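# Place a tray bottle into an empty carton cell

## Task

Take any single bottle from the tray, set it down inside a carton cell that holds nothing yet, and release it so it stays there with the gripper open and no longer holding it.

## Robot and tools

Robot: two 6-joint arms, left_arm and right_arm, each ending in a two-finger parallel gripper with a wrist camera. In every row and every per-joint list the joint order is: waist (joint1), shoulder (joint2), elbow (joint3), wrist pitch (joint4), wrist yaw (joint5), wrist roll (joint6). Stated ranges in rad: waist -2.618 to 3.054, shoulder 0.000 to 3.142, elbow 0.000 to 3.142, wrist pitch -1.571 to 1.571, wrist yaw -1.571 to 1.571, wrist roll -2.094 to 2.094; the true ends may differ by up to 0.059 rad.

Frames: the scene frame has its origin on the table surface halfway between the two nominal bases, +z up, +x reaching out over the table, +y toward left_arm (image left/right do not follow the arm names). Calibrated bases in the scene frame: left_arm at (+0.047, +0.283, 0) m, right_arm at (+0.005, -0.234, 0) m, both almost unrotated about z. Each arm's end_effector_position (metres) and end_effector_quat_wxyz are given in that arm's own base frame and may be a few cm off. That position is the point between the finger pads, about 1 cm short of the fingertips; the fingers point along the gripper's +z and separate along its y. Fixed camera poses are in the scene frame.

The row (shared by execute_actions and move): always 14 numbers, each in [-1, 1], covering both arms even if one stays still. Numbers 1-6 are left_arm joint offsets, 7 is left_arm opening, 8-13 are right_arm joint offsets, 14 is right_arm opening. Joint numbers are offsets, not poses: they add to the Joint targets that stood when the action (or move) began, not to the previous row. Scale: 1.0 equals 2.224 rad for waist, shoulder and elbow, and 8.485 rad for the three wrist joints. Opening is absolute: +1 fully open, -1 shut. Between those values the fingers go to where grip_measured would read that number. Sending 0 for a joint re-commands its current target; to leave a gripper unchanged, resend its current command, since 0 means half-closed.

execute_actions(actions, cameras): actions is a list of actions; each action is a list of up to 15 rows, one row per 1/30 s step, and a short table repeats its last row to fill the 15 steps (0.5 s). An empty list only reports state. An action that would push a joint more than 0.059 rad past its range is rejected for both arms; a malformed action, or a first action failing that test, rejects the whole call. cameras: list of names (cam_high, cam_left_wrist, cam_right_wrist); omitted, null or ["all"] gives all, [] gives none, an unknown name voids the call.

move(target, speed, blend, opening_speed, blocking, cameras): target is one 14-number row or a list of up to 15 such rows; all offsets in the list count from the same starting Joint targets. Joints travel together, so the hand follows a curve; there is no collision avoidance. speed: rad/s for the joint with the longest travel, 0.01 to 12.57, default 0.5 (one value or one per target). blend: rad of corner rounding per waypoint, default 0. opening_speed: rate of the gripper command on the -1..+1 scale per second, at least 0.2; use a low value to close gently on fragile items. blocking=false returns after about 0.5 s while the motion continues. Whole move capped at 10 s. The result adds a move: line such as done, off_target (rested more than 0.035 rad from target), moving, held or fault, plus limits=held if steps were withheld. Done does not prove contact or its absence.

wait(seconds 0 to 10, cameras): lets time pass holding commands. stop(cameras): brakes a running move. zoom_image(camera, region=[x0, y0, x1, y1]): pixel box of the latest full image, origin top-left, no larger than 504 by 504; images are 672x504. read_manual(section="licences"): licence text only. finished_scene(scene=1, optional): ends the scene for good.

Result lines: Joint positions and Joint velocities per arm (rad, rad/s), followed by finger-pad gap (m; 0.094 when fully open). Joint targets are the base for your next offsets. Tool commands shows the gripper commands. grip_measured uses the opening scale; empty it may read slightly wide, and on a held part a little narrower than the part, so it does not reveal contact. grip_effort_nm is gripper motor effort (negative closing). Joint torques include gravity and wrap at ±28 N m for joints 1-3. Other lines: joint sent to its limit, joint command not followed (clearance check altered targets), MOTOR HOT, OVER-TEMPERATURE FAULT (that arm folds and idles). Action calls also list joint readings at some steps.

Limits and cautions: each joint target may lead its measured angle by at most 0.339 rad (first three joints) or 2.2 rad (wrists), and targets putting the hand more than 200 mm from its current place are scaled back, so big jumps take several actions. Don't let a bottle or anything else leave the table, don't drop it or release it while it moves, avoid fast impacts and hard pressing, and keep the two arms and grippers from striking or squeezing each other, which can fail the scene. Avoid long stretched holds or pushing against unreachable poses (motor heat). If an arm is stuck pressing, command its targets back past its positions. To release, command an opening clearly above grip_measured. Loose objects may occasionally be nudged by outside pushes.

Each tool is called after ">>>" as a command line: name --argument value for each argument, lists and objects as JSON in quotes; but a table of rows of numbers goes row by row, as --pt "numbers of a row", without its own name.

## Session

>>> execute_actions --actions '[]'

Scene clock: 0.00 s.
left_arm: end_effector_position=(+0.3514, -0.0088, +0.2015) grip_measured=+1.000 grip_effort_nm=n/a end_effector_quat_wxyz=(+0.459, +0.234, +0.853, -0.087) | right_arm: end_effector_position=(+0.3106, +0.0960, +0.3784) grip_measured=+1.000 grip_effort_nm=n/a end_effector_quat_wxyz=(+0.601, +0.021, +0.769, +0.215)
Joint positions: left_arm=[0.245 1.19 0.891 -0.429 0.561 0.524 0.094] | right_arm=[0.273 0.875 1.056 -0.367 -0.043 0.362 0.094]
Joint velocities: within noise
Joint torques (N m): no reading
Heat: left arm: 42 °C; right arm: 35 °C.
Joint targets: left_arm=[0.245 1.182 0.901 -0.430 0.568 0.524] | right_arm=[0.273 0.868 1.067 -0.362 -0.042 0.360]
Tool commands: left_gripper/opening=+1.0 right_gripper/opening=+1.0

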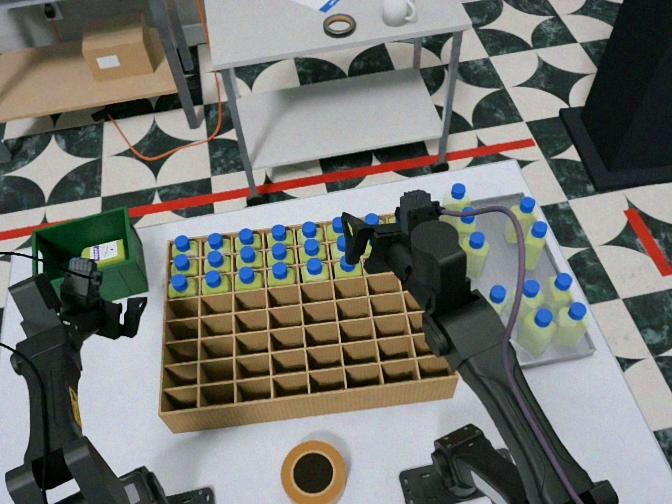

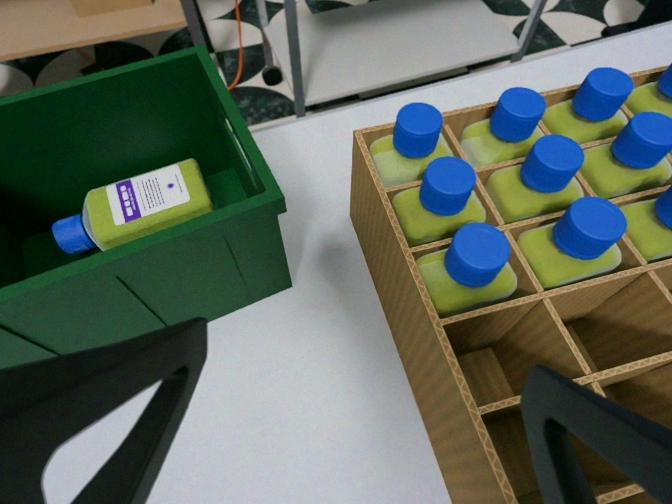

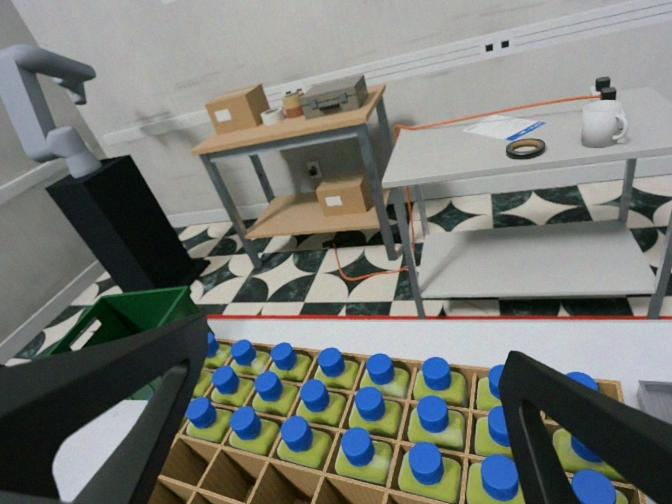

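>>> zoom_image --camera "cam_high" --region '[380, 160, 620, 380]'

>>> zoom_image --camera "cam_high" --region '[140, 190, 480, 440]'

Scaled by 2.100 from the camera's 672x504 image, which has a finer 960x720 frame.

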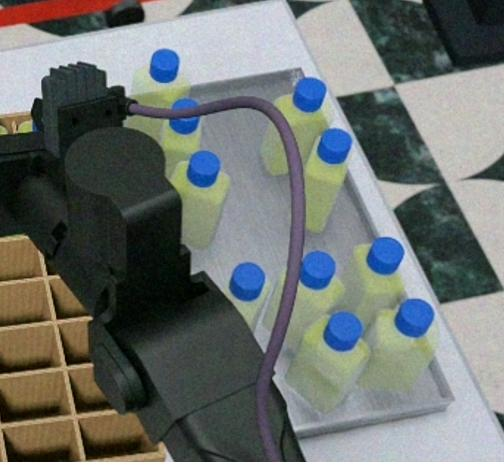

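Scaled by 1.482 from the camera's 672x504 image, which has a finer 960x720 frame.

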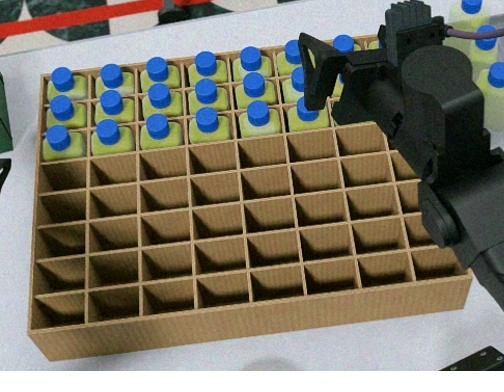

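>>> move --target '[0,0,0,0,0,0,1, -0.3440,0.2986,0.2483,-0.1292,0.00495,-0.1002,1]' --speed 0.8

Scene clock: 6.60 s.
left_arm: end_effector_position=(+0.3514, -0.0088, +0.2015) grip_measured=+1.000 grip_effort_nm=0.002 end_effector_quat_wxyz=(+0.459, +0.234, +0.853, -0.087) | right_arm: end_effector_position=(+0.2600, -0.1375, +0.2139) grip_measured=+1.000 grip_effort_nm=-0.022 end_effector_quat_wxyz=(+0.082, +0.003, +0.996, -0.043)
Joint positions: left_arm=[0.245 1.19 0.891 -0.429 0.561 0.524 0.094] | right_arm=[-0.49 1.524 1.589 -1.45 -0.001 -0.484 0.094]
Joint velocities: within noise
Joint torques (N m): left_arm=[-0.01 -5.08 9.13 1.71 0.22 0] | right_arm=[-0.14 -4.96 7.79 0.61 0.03 -0.09]
Heat: left arm: 43 °C; right arm: 37 °C.
Joint targets: left_arm=[0.245 1.182 0.901 -0.430 0.568 0.524] | right_arm=[-0.492 1.532 1.620 -1.458 0.000 -0.490]
move: done
camera_calibration:
cam_right_wrist: T_world_to_cam=[[0.108381, -0.993909, 0.0199809, -0.161144], [-0.958632, -0.0991707, 0.266815, 0.20996], [-0.263208, -0.0480721, -0.963541, 0.381493], [0, 0, 0, 1]] pos_world=[0.319151, -0.121001, 0.314783]

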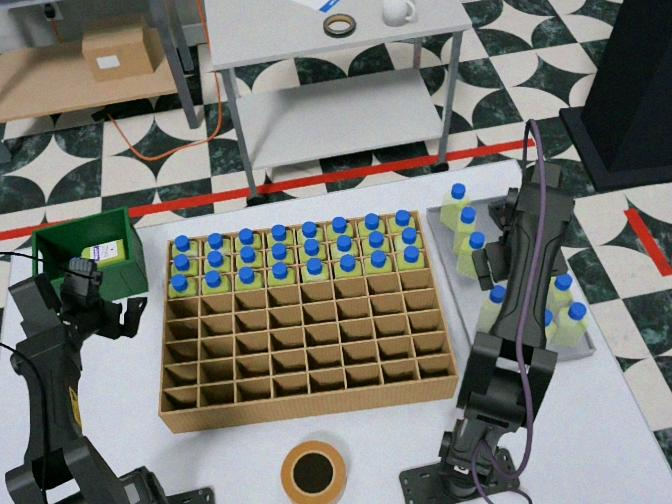

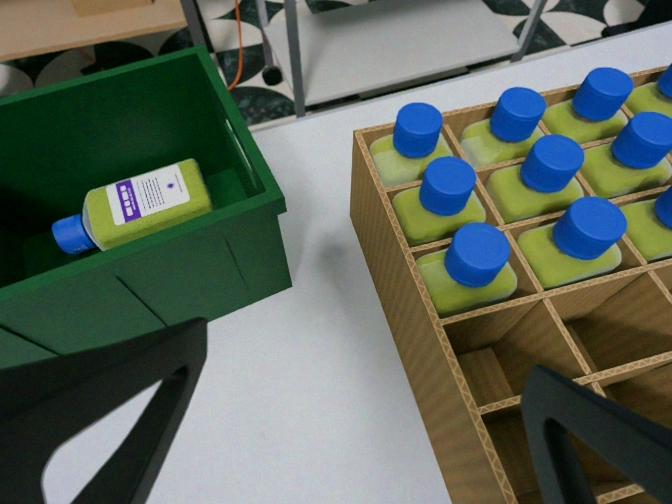

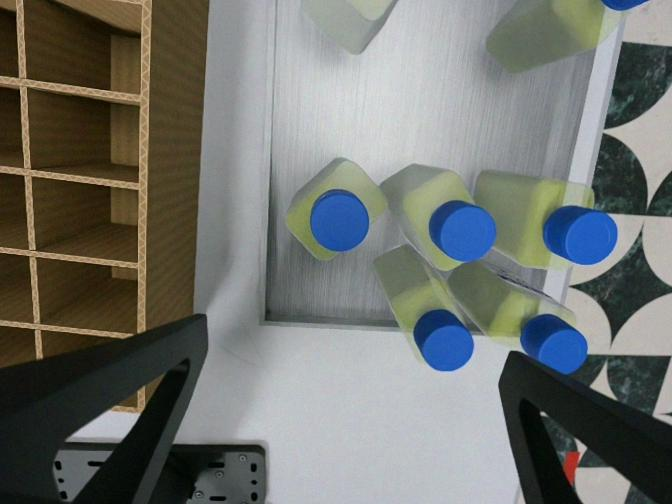

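>>> zoom_image --camera "cam_right_wrist" --region '[230, 120, 480, 380]'

>>> zoom_image --camera "cam_high" --region '[340, 170, 640, 410]'

Scaled by 1.938 from the camera's 672x504 image, which has a finer 960x720 frame.

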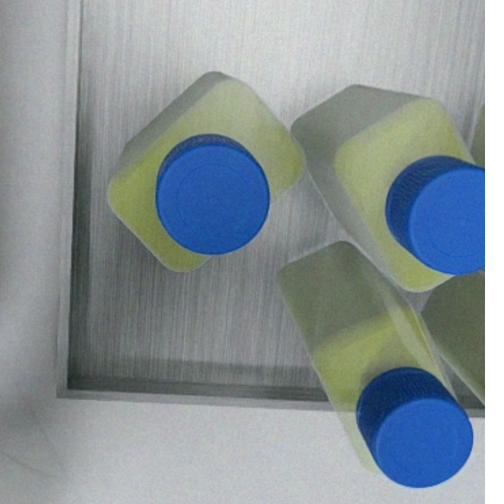

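Scaled by 1.680 from the camera's 672x504 image, which has a finer 960x720 frame.

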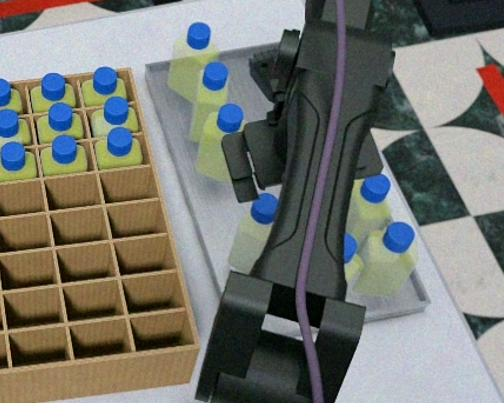

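>>> move --target '[0,0,0,0,0,0,1, 0.0463,0.0886,0.0638,0.0182,0,0.0118,1]' --speed 0.8 --cameras '["cam_right_wrist","cam_high"]'

>>> zoom_image --camera "cam_right_wrist" --region '[150, 0, 600, 450]'

Scene clock: 8.20 s.
left_arm: end_effector_position=(+0.3514, -0.0088, +0.2015) grip_measured=+1.000 grip_effort_nm=-0.007 end_effector_quat_wxyz=(+0.459, +0.234, +0.853, -0.087) | right_arm: end_effector_position=(+0.3416, -0.1395, +0.2016) grip_measured=+1.000 grip_effort_nm=-0.032 end_effector_quat_wxyz=(+0.121, -0.007, +0.991, -0.051)
Joint positions: left_arm=[0.245 1.19 0.891 -0.429 0.561 0.524 0.094] | right_arm=[-0.391 1.723 1.731 -1.316 0 -0.405 0.094]
Joint velocities: within noise
Joint torques (N m): left_arm=[-0.03 -5.14 9.14 1.72 0.21 -0.01] | right_arm=[0.1 -7.34 7.95 0.97 0.02 0.11]
Heat: left arm: 43 °C; right arm: 37 °C.
Joint targets: left_arm=[0.245 1.182 0.901 -0.430 0.568 0.524] | right_arm=[-0.389 1.729 1.761 -1.304 0.000 -0.390]
move: done
camera_calibration:
cam_right_wrist: T_world_to_cam=[[0.128503, -0.990635, 0.0461351, -0.183534], [-0.973829, -0.117256, 0.1947, 0.308452], [-0.187467, -0.0699473, -0.979777, 0.365301], [0, 0, 0, 1]] pos_world=[0.392447, -0.120095, 0.306325]
Images, in order (width x height): cam_high 672x504, cam_right_wrist 672x504.

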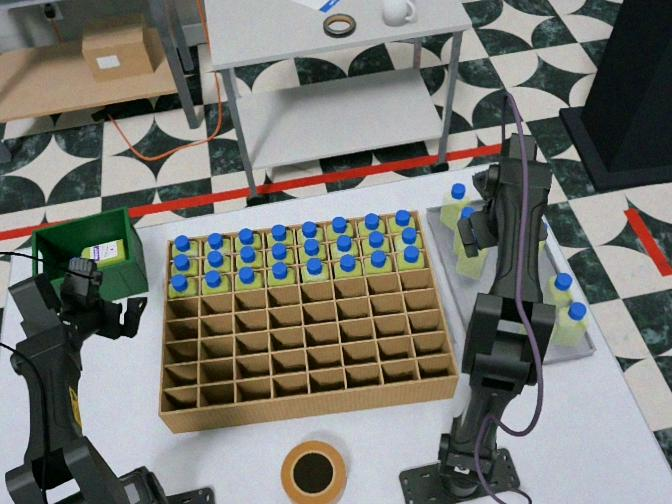

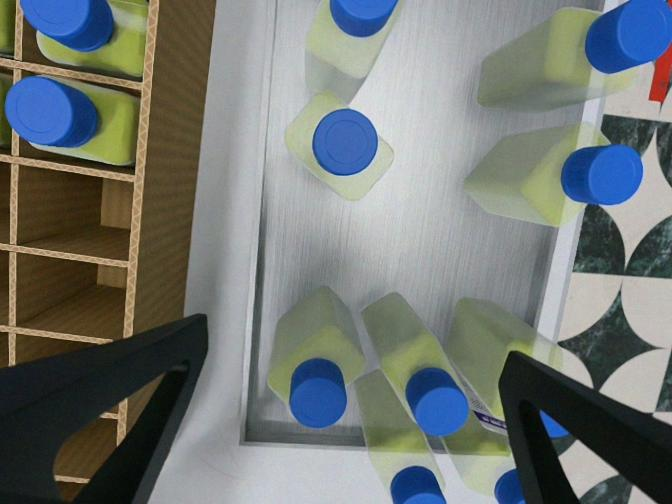

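Scaled by 1.120 from the camera's 672x504 image, which has a finer 960x720 frame.

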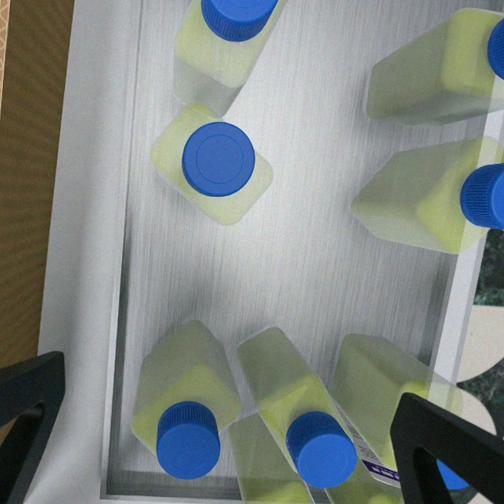

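>>> move --target '[0,0,0,0,0,0,1, 0.0387,0.1619,0.2059,-0.0237,0.0029,0.0633,0.6]' --speed 0.6 --cameras '["cam_right_wrist","cam_high"]'

>>> zoom_image --camera "cam_right_wrist" --region '[200, 150, 500, 450]'

Scene clock: 12.33 s.
left_arm: end_effector_position=(+0.3514, -0.0088, +0.2015) grip_measured=+1.000 grip_effort_nm=0.002 end_effector_quat_wxyz=(+0.459, +0.234, +0.853, -0.087) | right_arm: end_effector_position=(+0.4094, -0.1317, +0.1948) grip_measured=+0.603 grip_effort_nm=-0.164 end_effector_quat_wxyz=(+0.095, +0.221, +0.971, -0.015)
Joint positions: left_arm=[0.245 1.19 0.891 -0.429 0.561 0.524 0.094] | right_arm=[-0.308 2.071 2.19 -1.497 0.013 0.138 0.075]
Joint velocities: within noise
Joint torques (N m): left_arm=[-0.03 -5.16 9.18 1.7 0.22 0] | right_arm=[0.43 -9.16 7.62 0.6 0.15 0.06]
Heat: left arm: 43 °C; right arm: 36 °C.
Joint targets: left_arm=[0.245 1.182 0.901 -0.430 0.568 0.524] | right_arm=[-0.303 2.089 2.220 -1.505 0.024 0.147]
move: done
camera_calibration:
cam_right_wrist: T_world_to_cam=[[-0.316063, -0.945765, -0.0750526, 0.0273512], [-0.928526, 0.292118, 0.229143, 0.40531], [-0.194791, 0.142112, -0.970495, 0.401086], [0, 0, 0, 1]] pos_world=[0.463114, -0.14953, 0.298431]
Images, in order (width x height): cam_high 672x504, cam_right_wrist 672x504.

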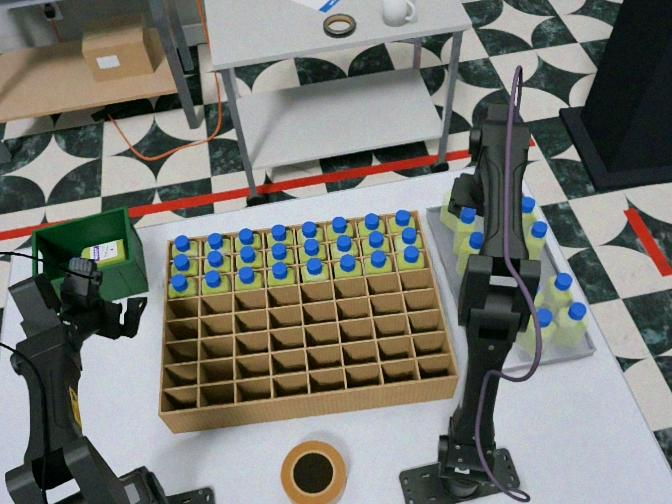

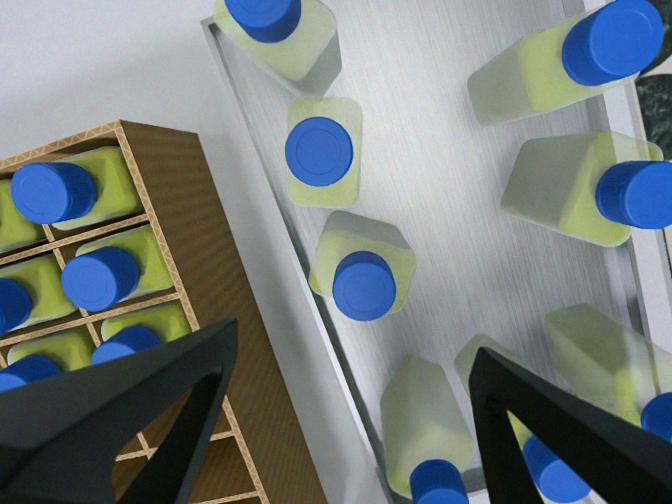

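Scaled by 1.680 from the camera's 672x504 image, which has a finer 960x720 frame.

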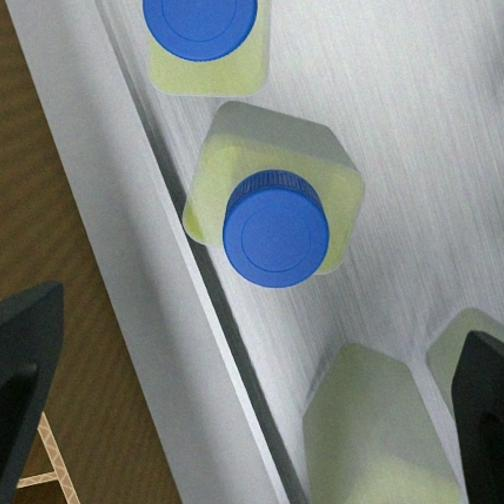

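>>> move --target '[0,0,0,0,0,0,1, 0.0013,-0.0202,-0.1201,0.0238,0.0007,0.0004,0.6]' --speed 0.3 --cameras '["cam_right_wrist"]'

Scene clock: 15.30 s.
left_arm: end_effector_position=(+0.3514, -0.0088, +0.2015) grip_measured=+1.000 grip_effort_nm=-0.002 end_effector_quat_wxyz=(+0.459, +0.234, +0.853, -0.087) | right_arm: end_effector_position=(+0.4110, -0.1333, +0.1367) grip_measured=+0.603 grip_effort_nm=-0.168 end_effector_quat_wxyz=(+0.070, +0.223, +0.972, -0.015)
Joint positions: left_arm=[0.245 1.19 0.891 -0.429 0.561 0.524 0.094] | right_arm=[-0.308 2.071 1.96 -1.316 0.019 0.142 0.075]
Joint velocities: within noise
Joint torques (N m): left_arm=[-0.06 -5.14 9.16 1.7 0.22 0] | right_arm=[0.66 -13.64 4.83 0.75 0.17 0.07]
Heat: left arm: 43 °C; right arm: 36 °C.
Joint targets: left_arm=[0.245 1.182 0.901 -0.430 0.568 0.524] | right_arm=[-0.300 2.044 1.952 -1.303 0.030 0.150]
move: done
camera_calibration:
cam_right_wrist: T_world_to_cam=[[-0.324003, -0.943526, -0.0691438, 0.0247236], [-0.915, 0.293957, 0.27634, 0.408885], [-0.240408, 0.152802, -0.95857, 0.363701], [0, 0, 0, 1]] pos_world=[0.469577, -0.152441, 0.237351]
Images, in order (width x height): cam_right_wrist 672x504.

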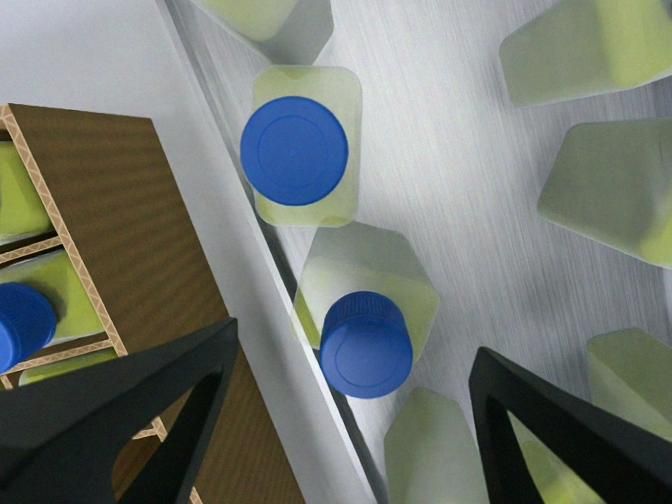

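>>> move --target '[0,0,0,0,0,0,1, 0,-0.0243,-0.0665,0.01426,0.0006,0,0.6]' --speed 0.2 --cameras '["cam_right_wrist"]'

>>> zoom_image --camera "cam_right_wrist" --region '[200, 220, 520, 500]'

Scene clock: 17.10 s.
left_arm: end_effector_position=(+0.3514, -0.0088, +0.2015) grip_measured=+1.000 grip_effort_nm=-0.002 end_effector_quat_wxyz=(+0.459, +0.234, +0.853, -0.087) | right_arm: end_effector_position=(+0.4072, -0.1329, +0.1122) grip_measured=+0.603 grip_effort_nm=-0.164 end_effector_quat_wxyz=(+0.073, +0.223, +0.972, -0.018)
Joint positions: left_arm=[0.245 1.19 0.891 -0.429 0.561 0.524 0.094] | right_arm=[-0.308 2.04 1.814 -1.196 0.023 0.142 0.075]
Joint velocities: within noise
Joint torques (N m): left_arm=[-0.02 -5.11 9.14 1.69 0.24 0] | right_arm=[0.68 -15.61 4.72 0.74 0.18 0.08]
Heat: left arm: 43 °C; right arm: 36 °C.
Joint targets: left_arm=[0.245 1.182 0.901 -0.430 0.568 0.524] | right_arm=[-0.300 1.990 1.804 -1.182 0.035 0.150]
move: off_target (right_arm); right_arm: the shoulder is farthest, 0.050 rad from its target
camera_calibration:
cam_right_wrist: T_world_to_cam=[[-0.32424, -0.943754, -0.0647831, 0.0217649], [-0.916142, 0.296214, 0.270078, 0.413492], [-0.235697, 0.14692, -0.960657, 0.336863], [0, 0, 0, 1]] pos_world=[0.465271, -0.151433, 0.213345]
Images, in order (width x height): cam_right_wrist 672x504.

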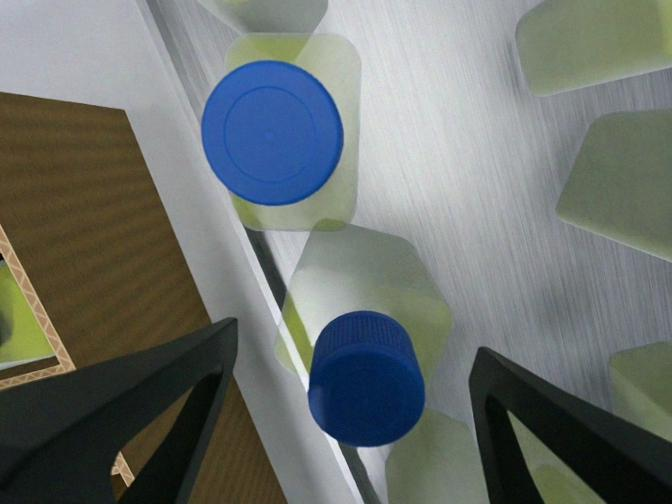

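Scaled by 1.575 from the camera's 672x504 image, which has a finer 960x720 frame.

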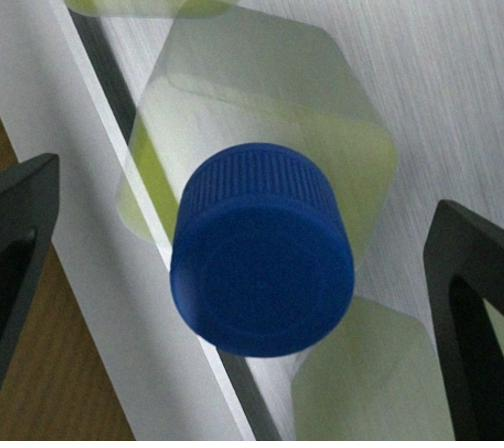

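>>> move --target '[0,0,0,0,0,0,1, 0,-0.0105,0,0,0,0,0.6]' --speed 0.2 --cameras '["cam_right_wrist"]'

Scene clock: 18.47 s.
left_arm: end_effector_position=(+0.3514, -0.0088, +0.2015) grip_measured=+1.000 grip_effort_nm=-0.007 end_effector_quat_wxyz=(+0.459, +0.234, +0.853, -0.087) | right_arm: end_effector_position=(+0.4074, -0.1331, +0.1236) grip_measured=+0.603 grip_effort_nm=-0.173 end_effector_quat_wxyz=(+0.088, +0.223, +0.971, -0.019)
Joint positions: left_arm=[0.245 1.19 0.891 -0.429 0.561 0.524 0.094] | right_arm=[-0.308 2.012 1.814 -1.195 0.024 0.142 0.075]
Joint velocities: within noise
Joint torques (N m): left_arm=[0.01 -5.15 9.07 1.69 0.24 -0.02] | right_arm=[0.66 -15.04 4.75 0.81 0.16 0.07]
Heat: left arm: 43 °C; right arm: 36 °C.
Joint targets: left_arm=[0.245 1.182 0.901 -0.430 0.568 0.524] | right_arm=[-0.300 1.966 1.804 -1.182 0.036 0.150]
move: off_target (right_arm); right_arm: the shoulder is farthest, 0.045 rad from its target
camera_calibration:
cam_right_wrist: T_world_to_cam=[[-0.322532, -0.944317, -0.0650994, 0.0216654], [-0.923172, 0.298625, 0.242025, 0.417369], [-0.209108, 0.138159, -0.968084, 0.336887], [0, 0, 0, 1]] pos_world=[0.462737, -0.150722, 0.226531]
Images, in order (width x height): cam_right_wrist 672x504.

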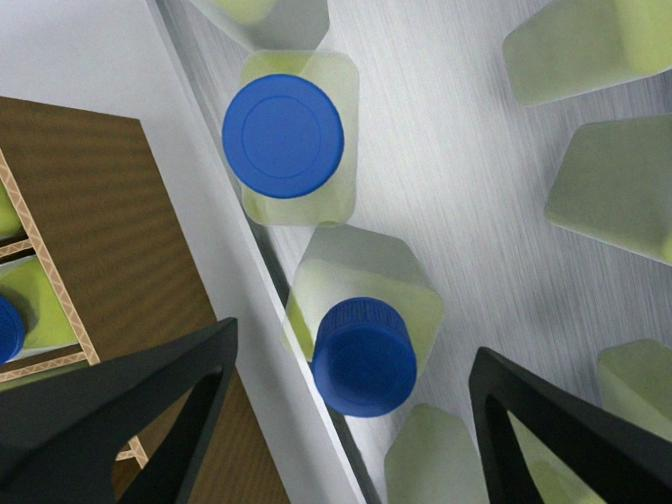

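>>> move --target '[0,0,0,0,0,0,1, 0,0,0,0,0,0,-0.6]' --opening_speed 0.8 --cameras '["cam_right_wrist"]'

Scene clock: 20.47 s.
left_arm: end_effector_position=(+0.3514, -0.0088, +0.2015) grip_measured=+1.000 grip_effort_nm=-0.007 end_effector_quat_wxyz=(+0.459, +0.234, +0.853, -0.087) | right_arm: end_effector_position=(+0.4073, -0.1338, +0.1237) grip_measured=-0.384 grip_effort_nm=-1.053 end_effector_quat_wxyz=(+0.088, +0.224, +0.970, -0.021)
Joint positions: left_arm=[0.245 1.19 0.891 -0.429 0.561 0.524 0.094] | right_arm=[-0.308 2.012 1.814 -1.195 0.028 0.142 0.029]
Joint velocities: within noise
Joint torques (N m): left_arm=[0.03 -5.12 9.13 1.7 0.22 -0.01] | right_arm=[0.65 -15.01 4.75 0.81 0.11 0.05]
Heat: left arm: 43 °C; right arm: 37 °C.
Joint targets: left_arm=[0.245 1.182 0.901 -0.430 0.568 0.524] | right_arm=[-0.300 1.966 1.804 -1.182 0.035 0.150]
move: off_target (right_arm); right_arm: the shoulder is farthest, 0.046 rad from its target
camera_calibration:
cam_right_wrist: T_world_to_cam=[[-0.323344, -0.944317, -0.0609513, 0.020791], [-0.922713, 0.300349, 0.241644, 0.417502], [-0.209882, 0.134375, -0.968449, 0.336773], [0, 0, 0, 1]] pos_world=[0.462639, -0.151017, 0.226528]
Images, in order (width x height): cam_right_wrist 672x504.

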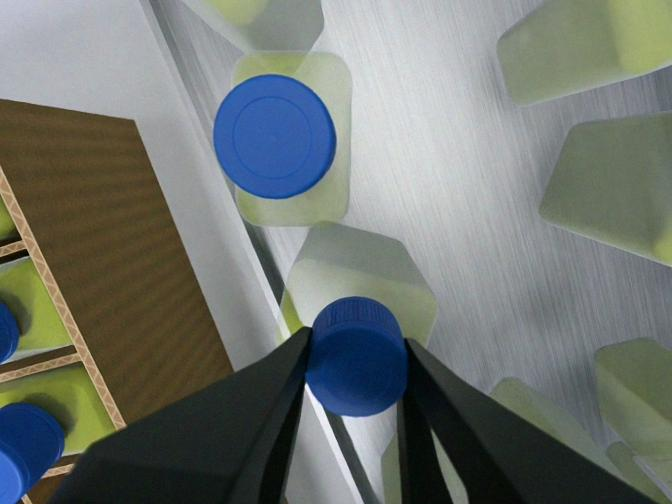

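>>> move --target '[0,0,0,0,0,0,1, 0,0.0585,0.1951,-0.0407,0,0,-0.6]' --speed 0.35 --cameras '["cam_right_wrist","cam_high"]'

Scene clock: 23.43 s.
left_arm: end_effector_position=(+0.3514, -0.0088, +0.2015) grip_measured=+1.000 grip_effort_nm=0.002 end_effector_quat_wxyz=(+0.459, +0.234, +0.853, -0.087) | right_arm: end_effector_position=(+0.4043, -0.1329, +0.1945) grip_measured=-0.385 grip_effort_nm=-1.062 end_effector_quat_wxyz=(+0.083, +0.224, +0.971, -0.021)
Joint positions: left_arm=[0.245 1.19 0.891 -0.429 0.561 0.524 0.094] | right_arm=[-0.308 2.079 2.203 -1.527 0.028 0.143 0.029]
Joint velocities: within noise
Joint torques (N m): left_arm=[-0.03 -5.08 9.1 1.7 0.22 0] | right_arm=[0.68 -9.18 8.05 0.66 0.12 0.06]
Heat: left arm: 43 °C; right arm: 38 °C.
Joint targets: left_arm=[0.245 1.182 0.901 -0.430 0.568 0.524] | right_arm=[-0.300 2.097 2.238 -1.527 0.035 0.150]
move: done
camera_calibration:
cam_right_wrist: T_world_to_cam=[[-0.324229, -0.944026, -0.060757, 0.0253843], [-0.920291, 0.299907, 0.251239, 0.394494], [-0.218954, 0.137373, -0.966016, 0.408174], [0, 0, 0, 1]] pos_world=[0.460651, -0.15042, 0.296733]
Images, in order (width x height): cam_high 672x504, cam_right_wrist 672x504.

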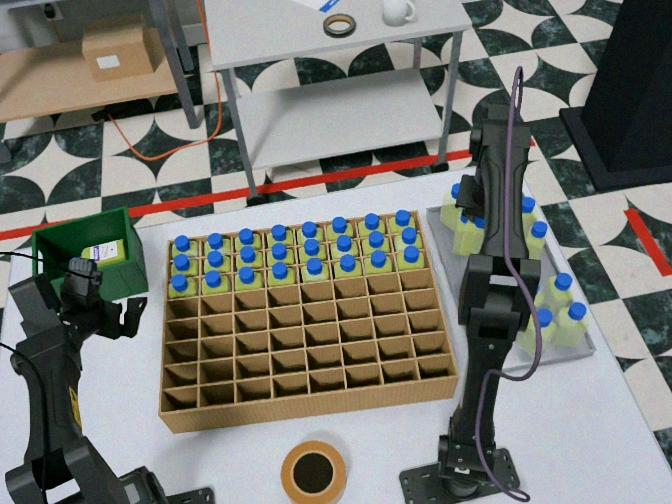

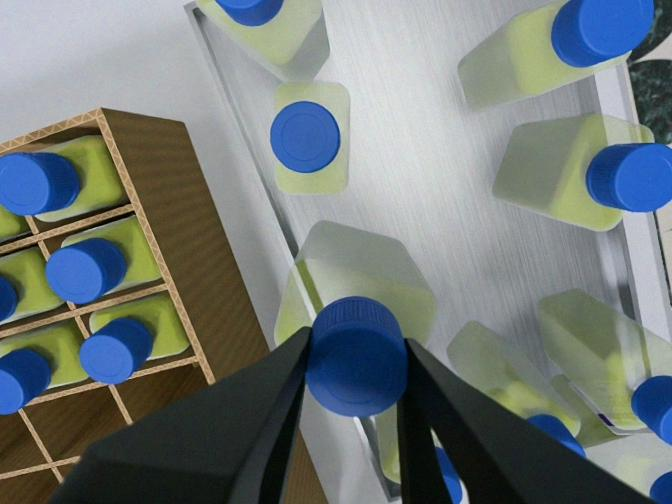

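>>> zoom_image --camera "cam_right_wrist" --region '[0, 90, 340, 504]'

Scaled by 1.217 from the camera's 672x504 image, which has a finer 960x720 frame.

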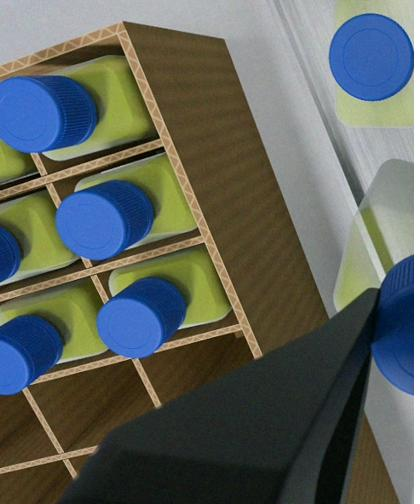

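>>> move --pt "0 0 0 0 0 0 1 0.0395 -0.1434 -0.1272 -0.0021 -0.0044 -0.0191 -0.6" --pt "0 0 0 0 0 0 1 0.1439 -0.2235 -0.2127 -0.0015 -0.0059 -0.0275 -0.6" --speed 0.35 --blend 0.05 --cameras '["cam_right_wrist","cam_high"]'

>>> zoom_image --camera "cam_right_wrist" --region '[200, 180, 540, 500]'

Scene clock: 27.60 s.
left_arm: end_effector_position=(+0.3514, -0.0088, +0.2015) grip_measured=+1.000 grip_effort_nm=-0.002 end_effector_quat_wxyz=(+0.459, +0.234, +0.853, -0.087) | right_arm: end_effector_position=(+0.3108, +0.0076, +0.2289) grip_measured=-0.385 grip_effort_nm=-1.053 end_effector_quat_wxyz=(+0.078, -0.041, +0.996, +0.001)
Joint positions: left_arm=[0.245 1.19 0.891 -0.429 0.561 0.524 0.094] | right_arm=[0.018 1.637 1.772 -1.548 -0.006 -0.063 0.029]
Joint velocities: within noise
Joint torques (N m): left_arm=[-0.06 -5.15 9.22 1.71 0.24 0.01] | right_arm=[0.17 -10.13 4.57 0.71 -0.08 -0.25]
Heat: left arm: 43 °C; right arm: 38 °C.
Joint targets: left_arm=[0.245 1.182 0.901 -0.430 0.568 0.524] | right_arm=[0.020 1.600 1.765 -1.540 -0.014 -0.083]
move: off_target (right_arm); right_arm: the shoulder is farthest, 0.037 rad from its target
camera_calibration:
cam_right_wrist: T_world_to_cam=[[0.201092, -0.977593, -0.0622352, -0.0329185], [-0.941105, -0.210434, 0.264648, 0.265], [-0.271814, 0.00535145, -0.962335, 0.418275], [0, 0, 0, 1]] pos_world=[0.369706, 0.0213457, 0.33034]
Images, in order (width x height): cam_high 672x504, cam_right_wrist 672x504.

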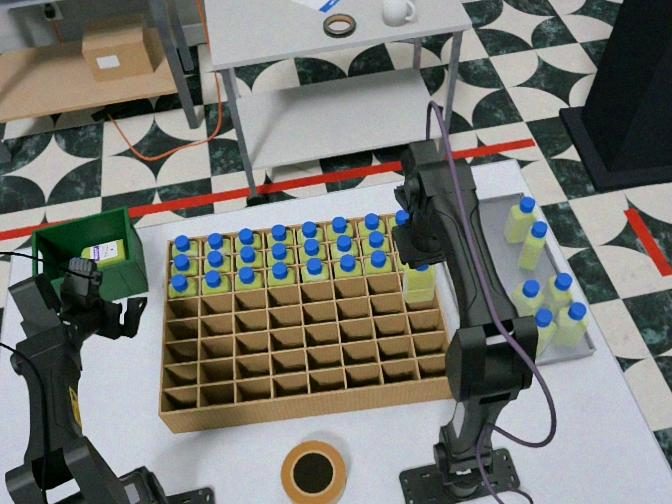

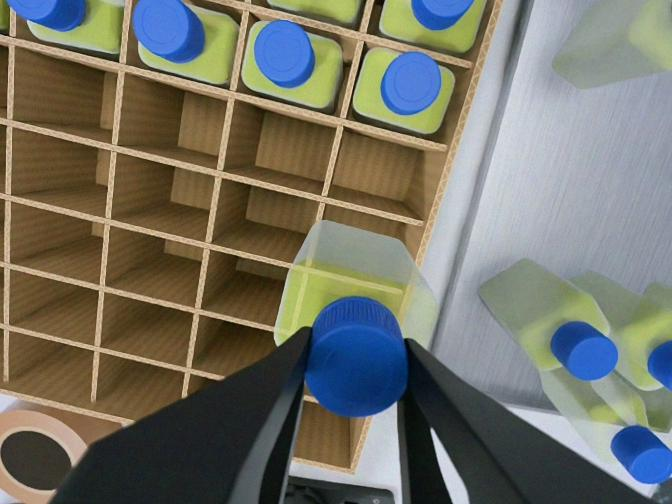

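Scaled by 1.482 from the camera's 672x504 image, which has a finer 960x720 frame.

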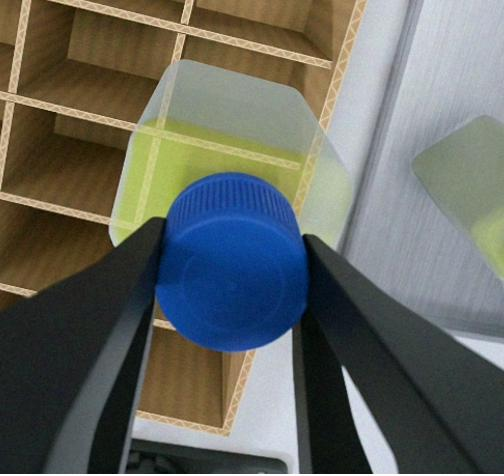

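>>> move --target '[0,0,0,0,0,0,1, -0.0036,-0.0144,-0.0292,0.0071,-0.0007,0,-0.6]' --speed 0.2 --cameras '["cam_right_wrist","cam_high"]'

>>> zoom_image --camera "cam_right_wrist" --region '[200, 180, 540, 500]'

>>> zoom_image --camera "cam_high" --region '[350, 200, 480, 340]'

Scene clock: 29.97 s.
left_arm: end_effector_position=(+0.3514, -0.0088, +0.2015) grip_measured=+1.000 grip_effort_nm=-0.002 end_effector_quat_wxyz=(+0.459, +0.234, +0.853, -0.087) | right_arm: end_effector_position=(+0.3094, +0.0077, +0.2206) grip_measured=-0.385 grip_effort_nm=-1.048 end_effector_quat_wxyz=(+0.084, -0.041, +0.996, +0.002)
Joint positions: left_arm=[0.245 1.19 0.891 -0.429 0.561 0.524 0.094] | right_arm=[0.018 1.609 1.705 -1.499 -0.007 -0.064 0.029]
Joint velocities: within noise
Joint torques (N m): left_arm=[-0.03 -5.2 9.2 1.69 0.22 0.01] | right_arm=[-0.51 -10.35 4.79 0.85 -0.14 -0.23]
Heat: left arm: 43 °C; right arm: 38 °C.
Joint targets: left_arm=[0.245 1.182 0.901 -0.430 0.568 0.524] | right_arm=[0.012 1.567 1.700 -1.480 -0.021 -0.083]
move: off_target (right_arm); right_arm: the shoulder is farthest, 0.041 rad from its target
camera_calibration:
cam_right_wrist: T_world_to_cam=[[0.202216, -0.977439, -0.0610085, -0.0337058], [-0.943656, -0.211132, 0.254828, 0.268794], [-0.26196, 0.00604077, -0.96506, 0.407423], [0, 0, 0, 1]] pos_world=[0.367193, 0.0213444, 0.322635]
Images, in order (width x height): cam_high 672x504, cam_right_wrist 672x504.

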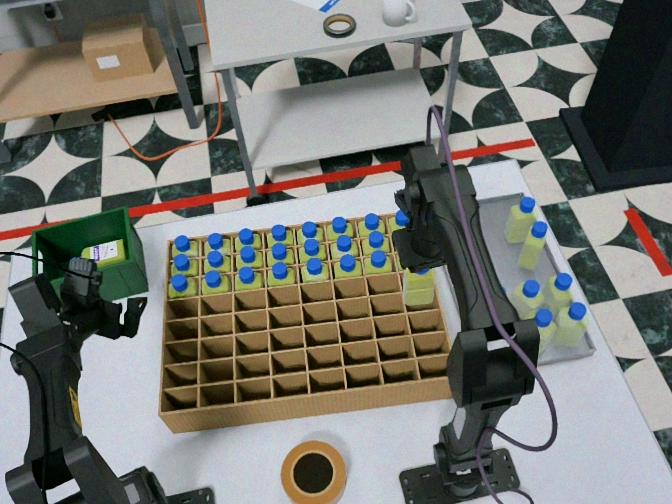

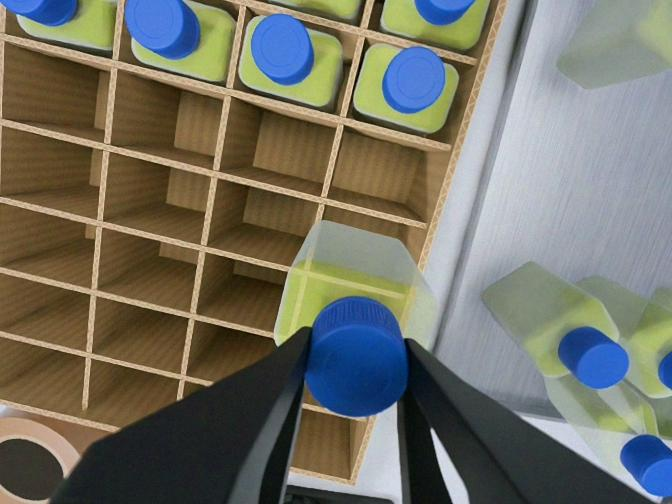

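Scaled by 1.482 from the camera's 672x504 image, which has a finer 960x720 frame.

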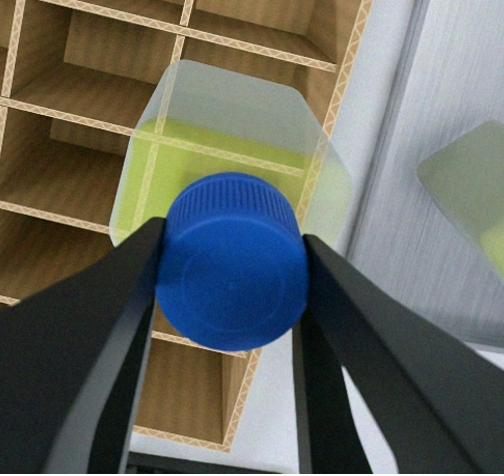

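Scaled by 3.600 from the camera's 672x504 image, which has a finer 960x720 frame.

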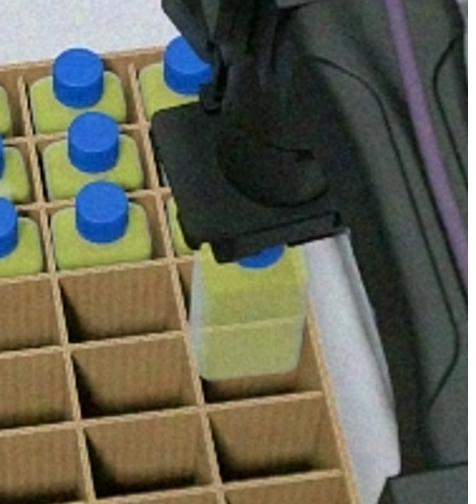

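>>> move --target '[0,0,0,0,0,0,1, -0.0081,0,0,0.0019,-0.0008,-0.0012,-0.6]' --speed 0.2 --cameras '["cam_right_wrist"]'

>>> zoom_image --camera "cam_right_wrist" --region '[250, 200, 470, 420]'

Scene clock: 32.10 s.
left_arm: end_effector_position=(+0.3514, -0.0088, +0.2015) grip_measured=+1.000 grip_effort_nm=-0.007 end_effector_quat_wxyz=(+0.459, +0.234, +0.853, -0.087) | right_arm: end_effector_position=(+0.3132, +0.0032, +0.2213) grip_measured=-0.385 grip_effort_nm=-1.062 end_effector_quat_wxyz=(+0.091, -0.036, +0.995, +0.002)
Joint positions: left_arm=[0.245 1.19 0.891 -0.429 0.561 0.524 0.094] | right_arm=[0.001 1.609 1.705 -1.484 -0.011 -0.071 0.029]
Joint velocities: within noise
Joint torques (N m): left_arm=[-0.03 -5.09 9.16 1.7 0.22 -0.02] | right_arm=[-0.61 -10.45 4.78 0.9 -0.16 -0.26]
Heat: left arm: 43 °C; right arm: 38 °C.
Joint targets: left_arm=[0.245 1.182 0.901 -0.430 0.568 0.524] | right_arm=[-0.006 1.567 1.700 -1.463 -0.027 -0.093]
move: off_target (right_arm); right_arm: the shoulder is farthest, 0.042 rad from its target
camera_calibration:
cam_right_wrist: T_world_to_cam=[[0.194401, -0.979052, -0.0605449, -0.0365056], [-0.9493, -0.203321, 0.239772, 0.276363], [-0.24706, 0.0108633, -0.968939, 0.40529], [0, 0, 0, 1]] pos_world=[0.369579, 0.0160466, 0.324227]
Images, in order (width x height): cam_right_wrist 672x504.

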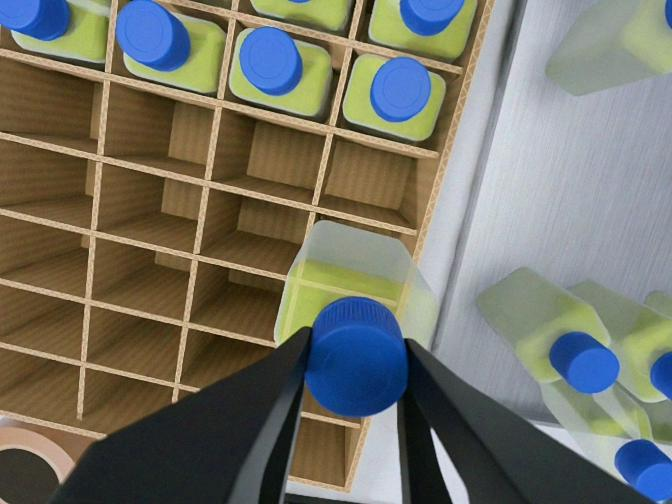

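Scaled by 2.291 from the camera's 672x504 image, which has a finer 960x720 frame.

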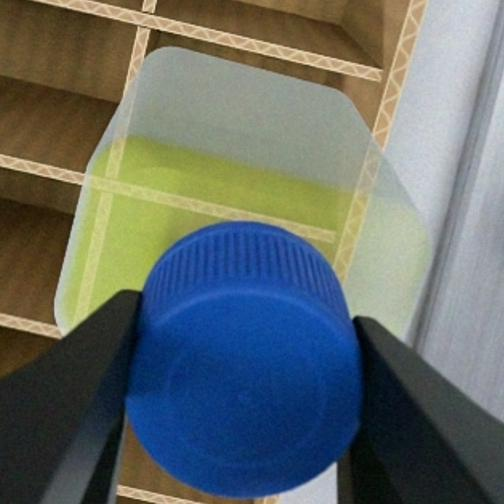

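>>> move --target '[0,0,0,0,0,0,1, -0.0018,-0.0112,-0.0567,0.0114,0,0,-0.6]' --speed 0.15 --cameras '["cam_right_wrist","cam_high"]'

>>> zoom_image --camera "cam_right_wrist" --region '[250, 200, 470, 420]'

>>> zoom_image --camera "cam_high" --region '[350, 200, 480, 340]'

Scene clock: 34.37 s.
left_arm: end_effector_position=(+0.3514, -0.0088, +0.2015) grip_measured=+1.000 grip_effort_nm=0.002 end_effector_quat_wxyz=(+0.459, +0.234, +0.853, -0.087) | right_arm: end_effector_position=(+0.3127, +0.0025, +0.1959) grip_measured=-0.385 grip_effort_nm=-1.067 end_effector_quat_wxyz=(+0.088, -0.035, +0.996, +0.003)
Joint positions: left_arm=[0.245 1.19 0.891 -0.429 0.561 0.524 0.094] | right_arm=[-0.002 1.586 1.578 -1.388 -0.012 -0.072 0.029]
Joint velocities: within noise
Joint torques (N m): left_arm=[-0.01 -5.12 9.2 1.7 0.21 -0.01] | right_arm=[-0.64 -10.58 5.04 0.89 -0.15 -0.25]
Heat: left arm: 43 °C; right arm: 38 °C.
Joint targets: left_arm=[0.245 1.182 0.901 -0.430 0.568 0.524] | right_arm=[-0.010 1.543 1.574 -1.367 -0.027 -0.093]
move: off_target (right_arm); right_arm: the shoulder is farthest, 0.044 rad from its target
camera_calibration:
cam_right_wrist: T_world_to_cam=[[0.192263, -0.979324, -0.0629204, -0.0374859], [-0.947794, -0.201929, 0.246801, 0.279889], [-0.254404, 0.0121849, -0.967021, 0.382481], [0, 0, 0, 1]] pos_world=[0.369789, 0.0151465, 0.298432]
Images, in order (width x height): cam_high 672x504, cam_right_wrist 672x504.

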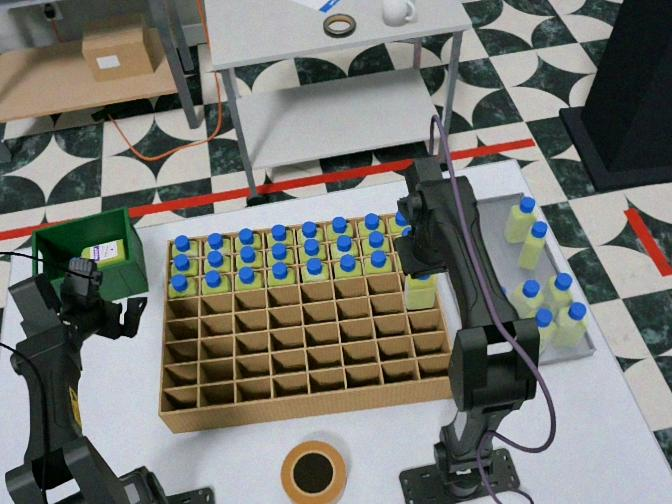

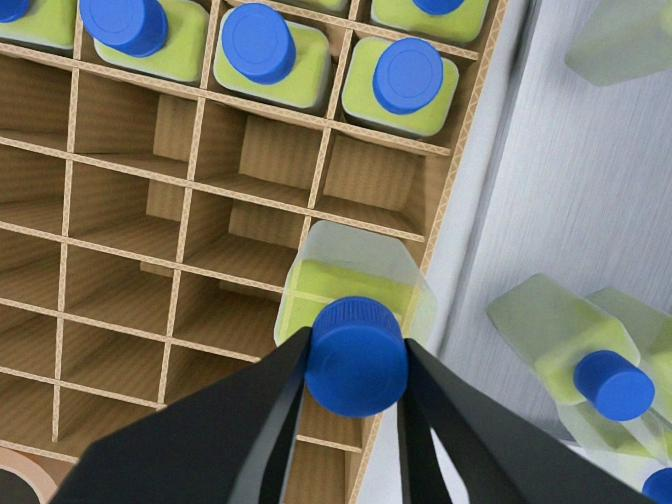

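Scaled by 2.291 from the camera's 672x504 image, which has a finer 960x720 frame.

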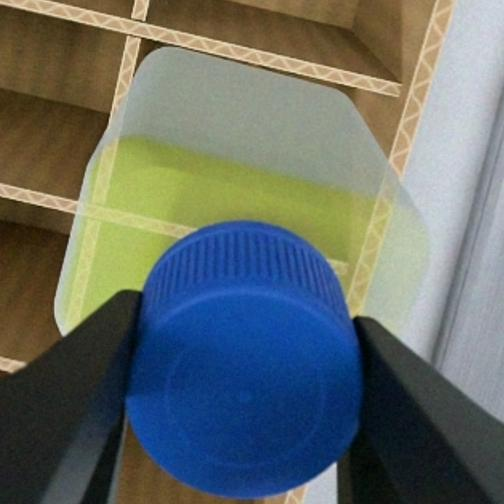

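Scaled by 3.600 from the camera's 672x504 image, which has a finer 960x720 frame.

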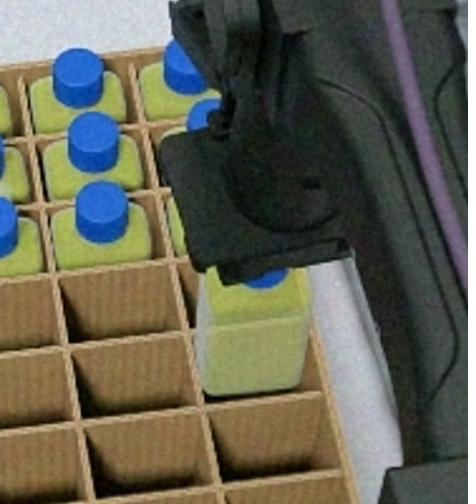

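>>> zoom_image --camera "cam_high" --region '[395, 270, 445, 325]'

Scaled by 9.164 from the camera's 672x504 image, which has a finer 960x720 frame.

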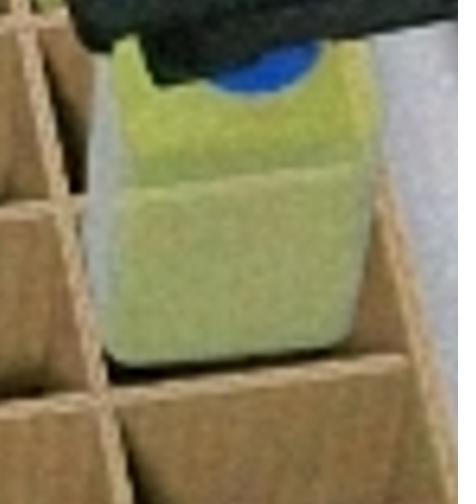

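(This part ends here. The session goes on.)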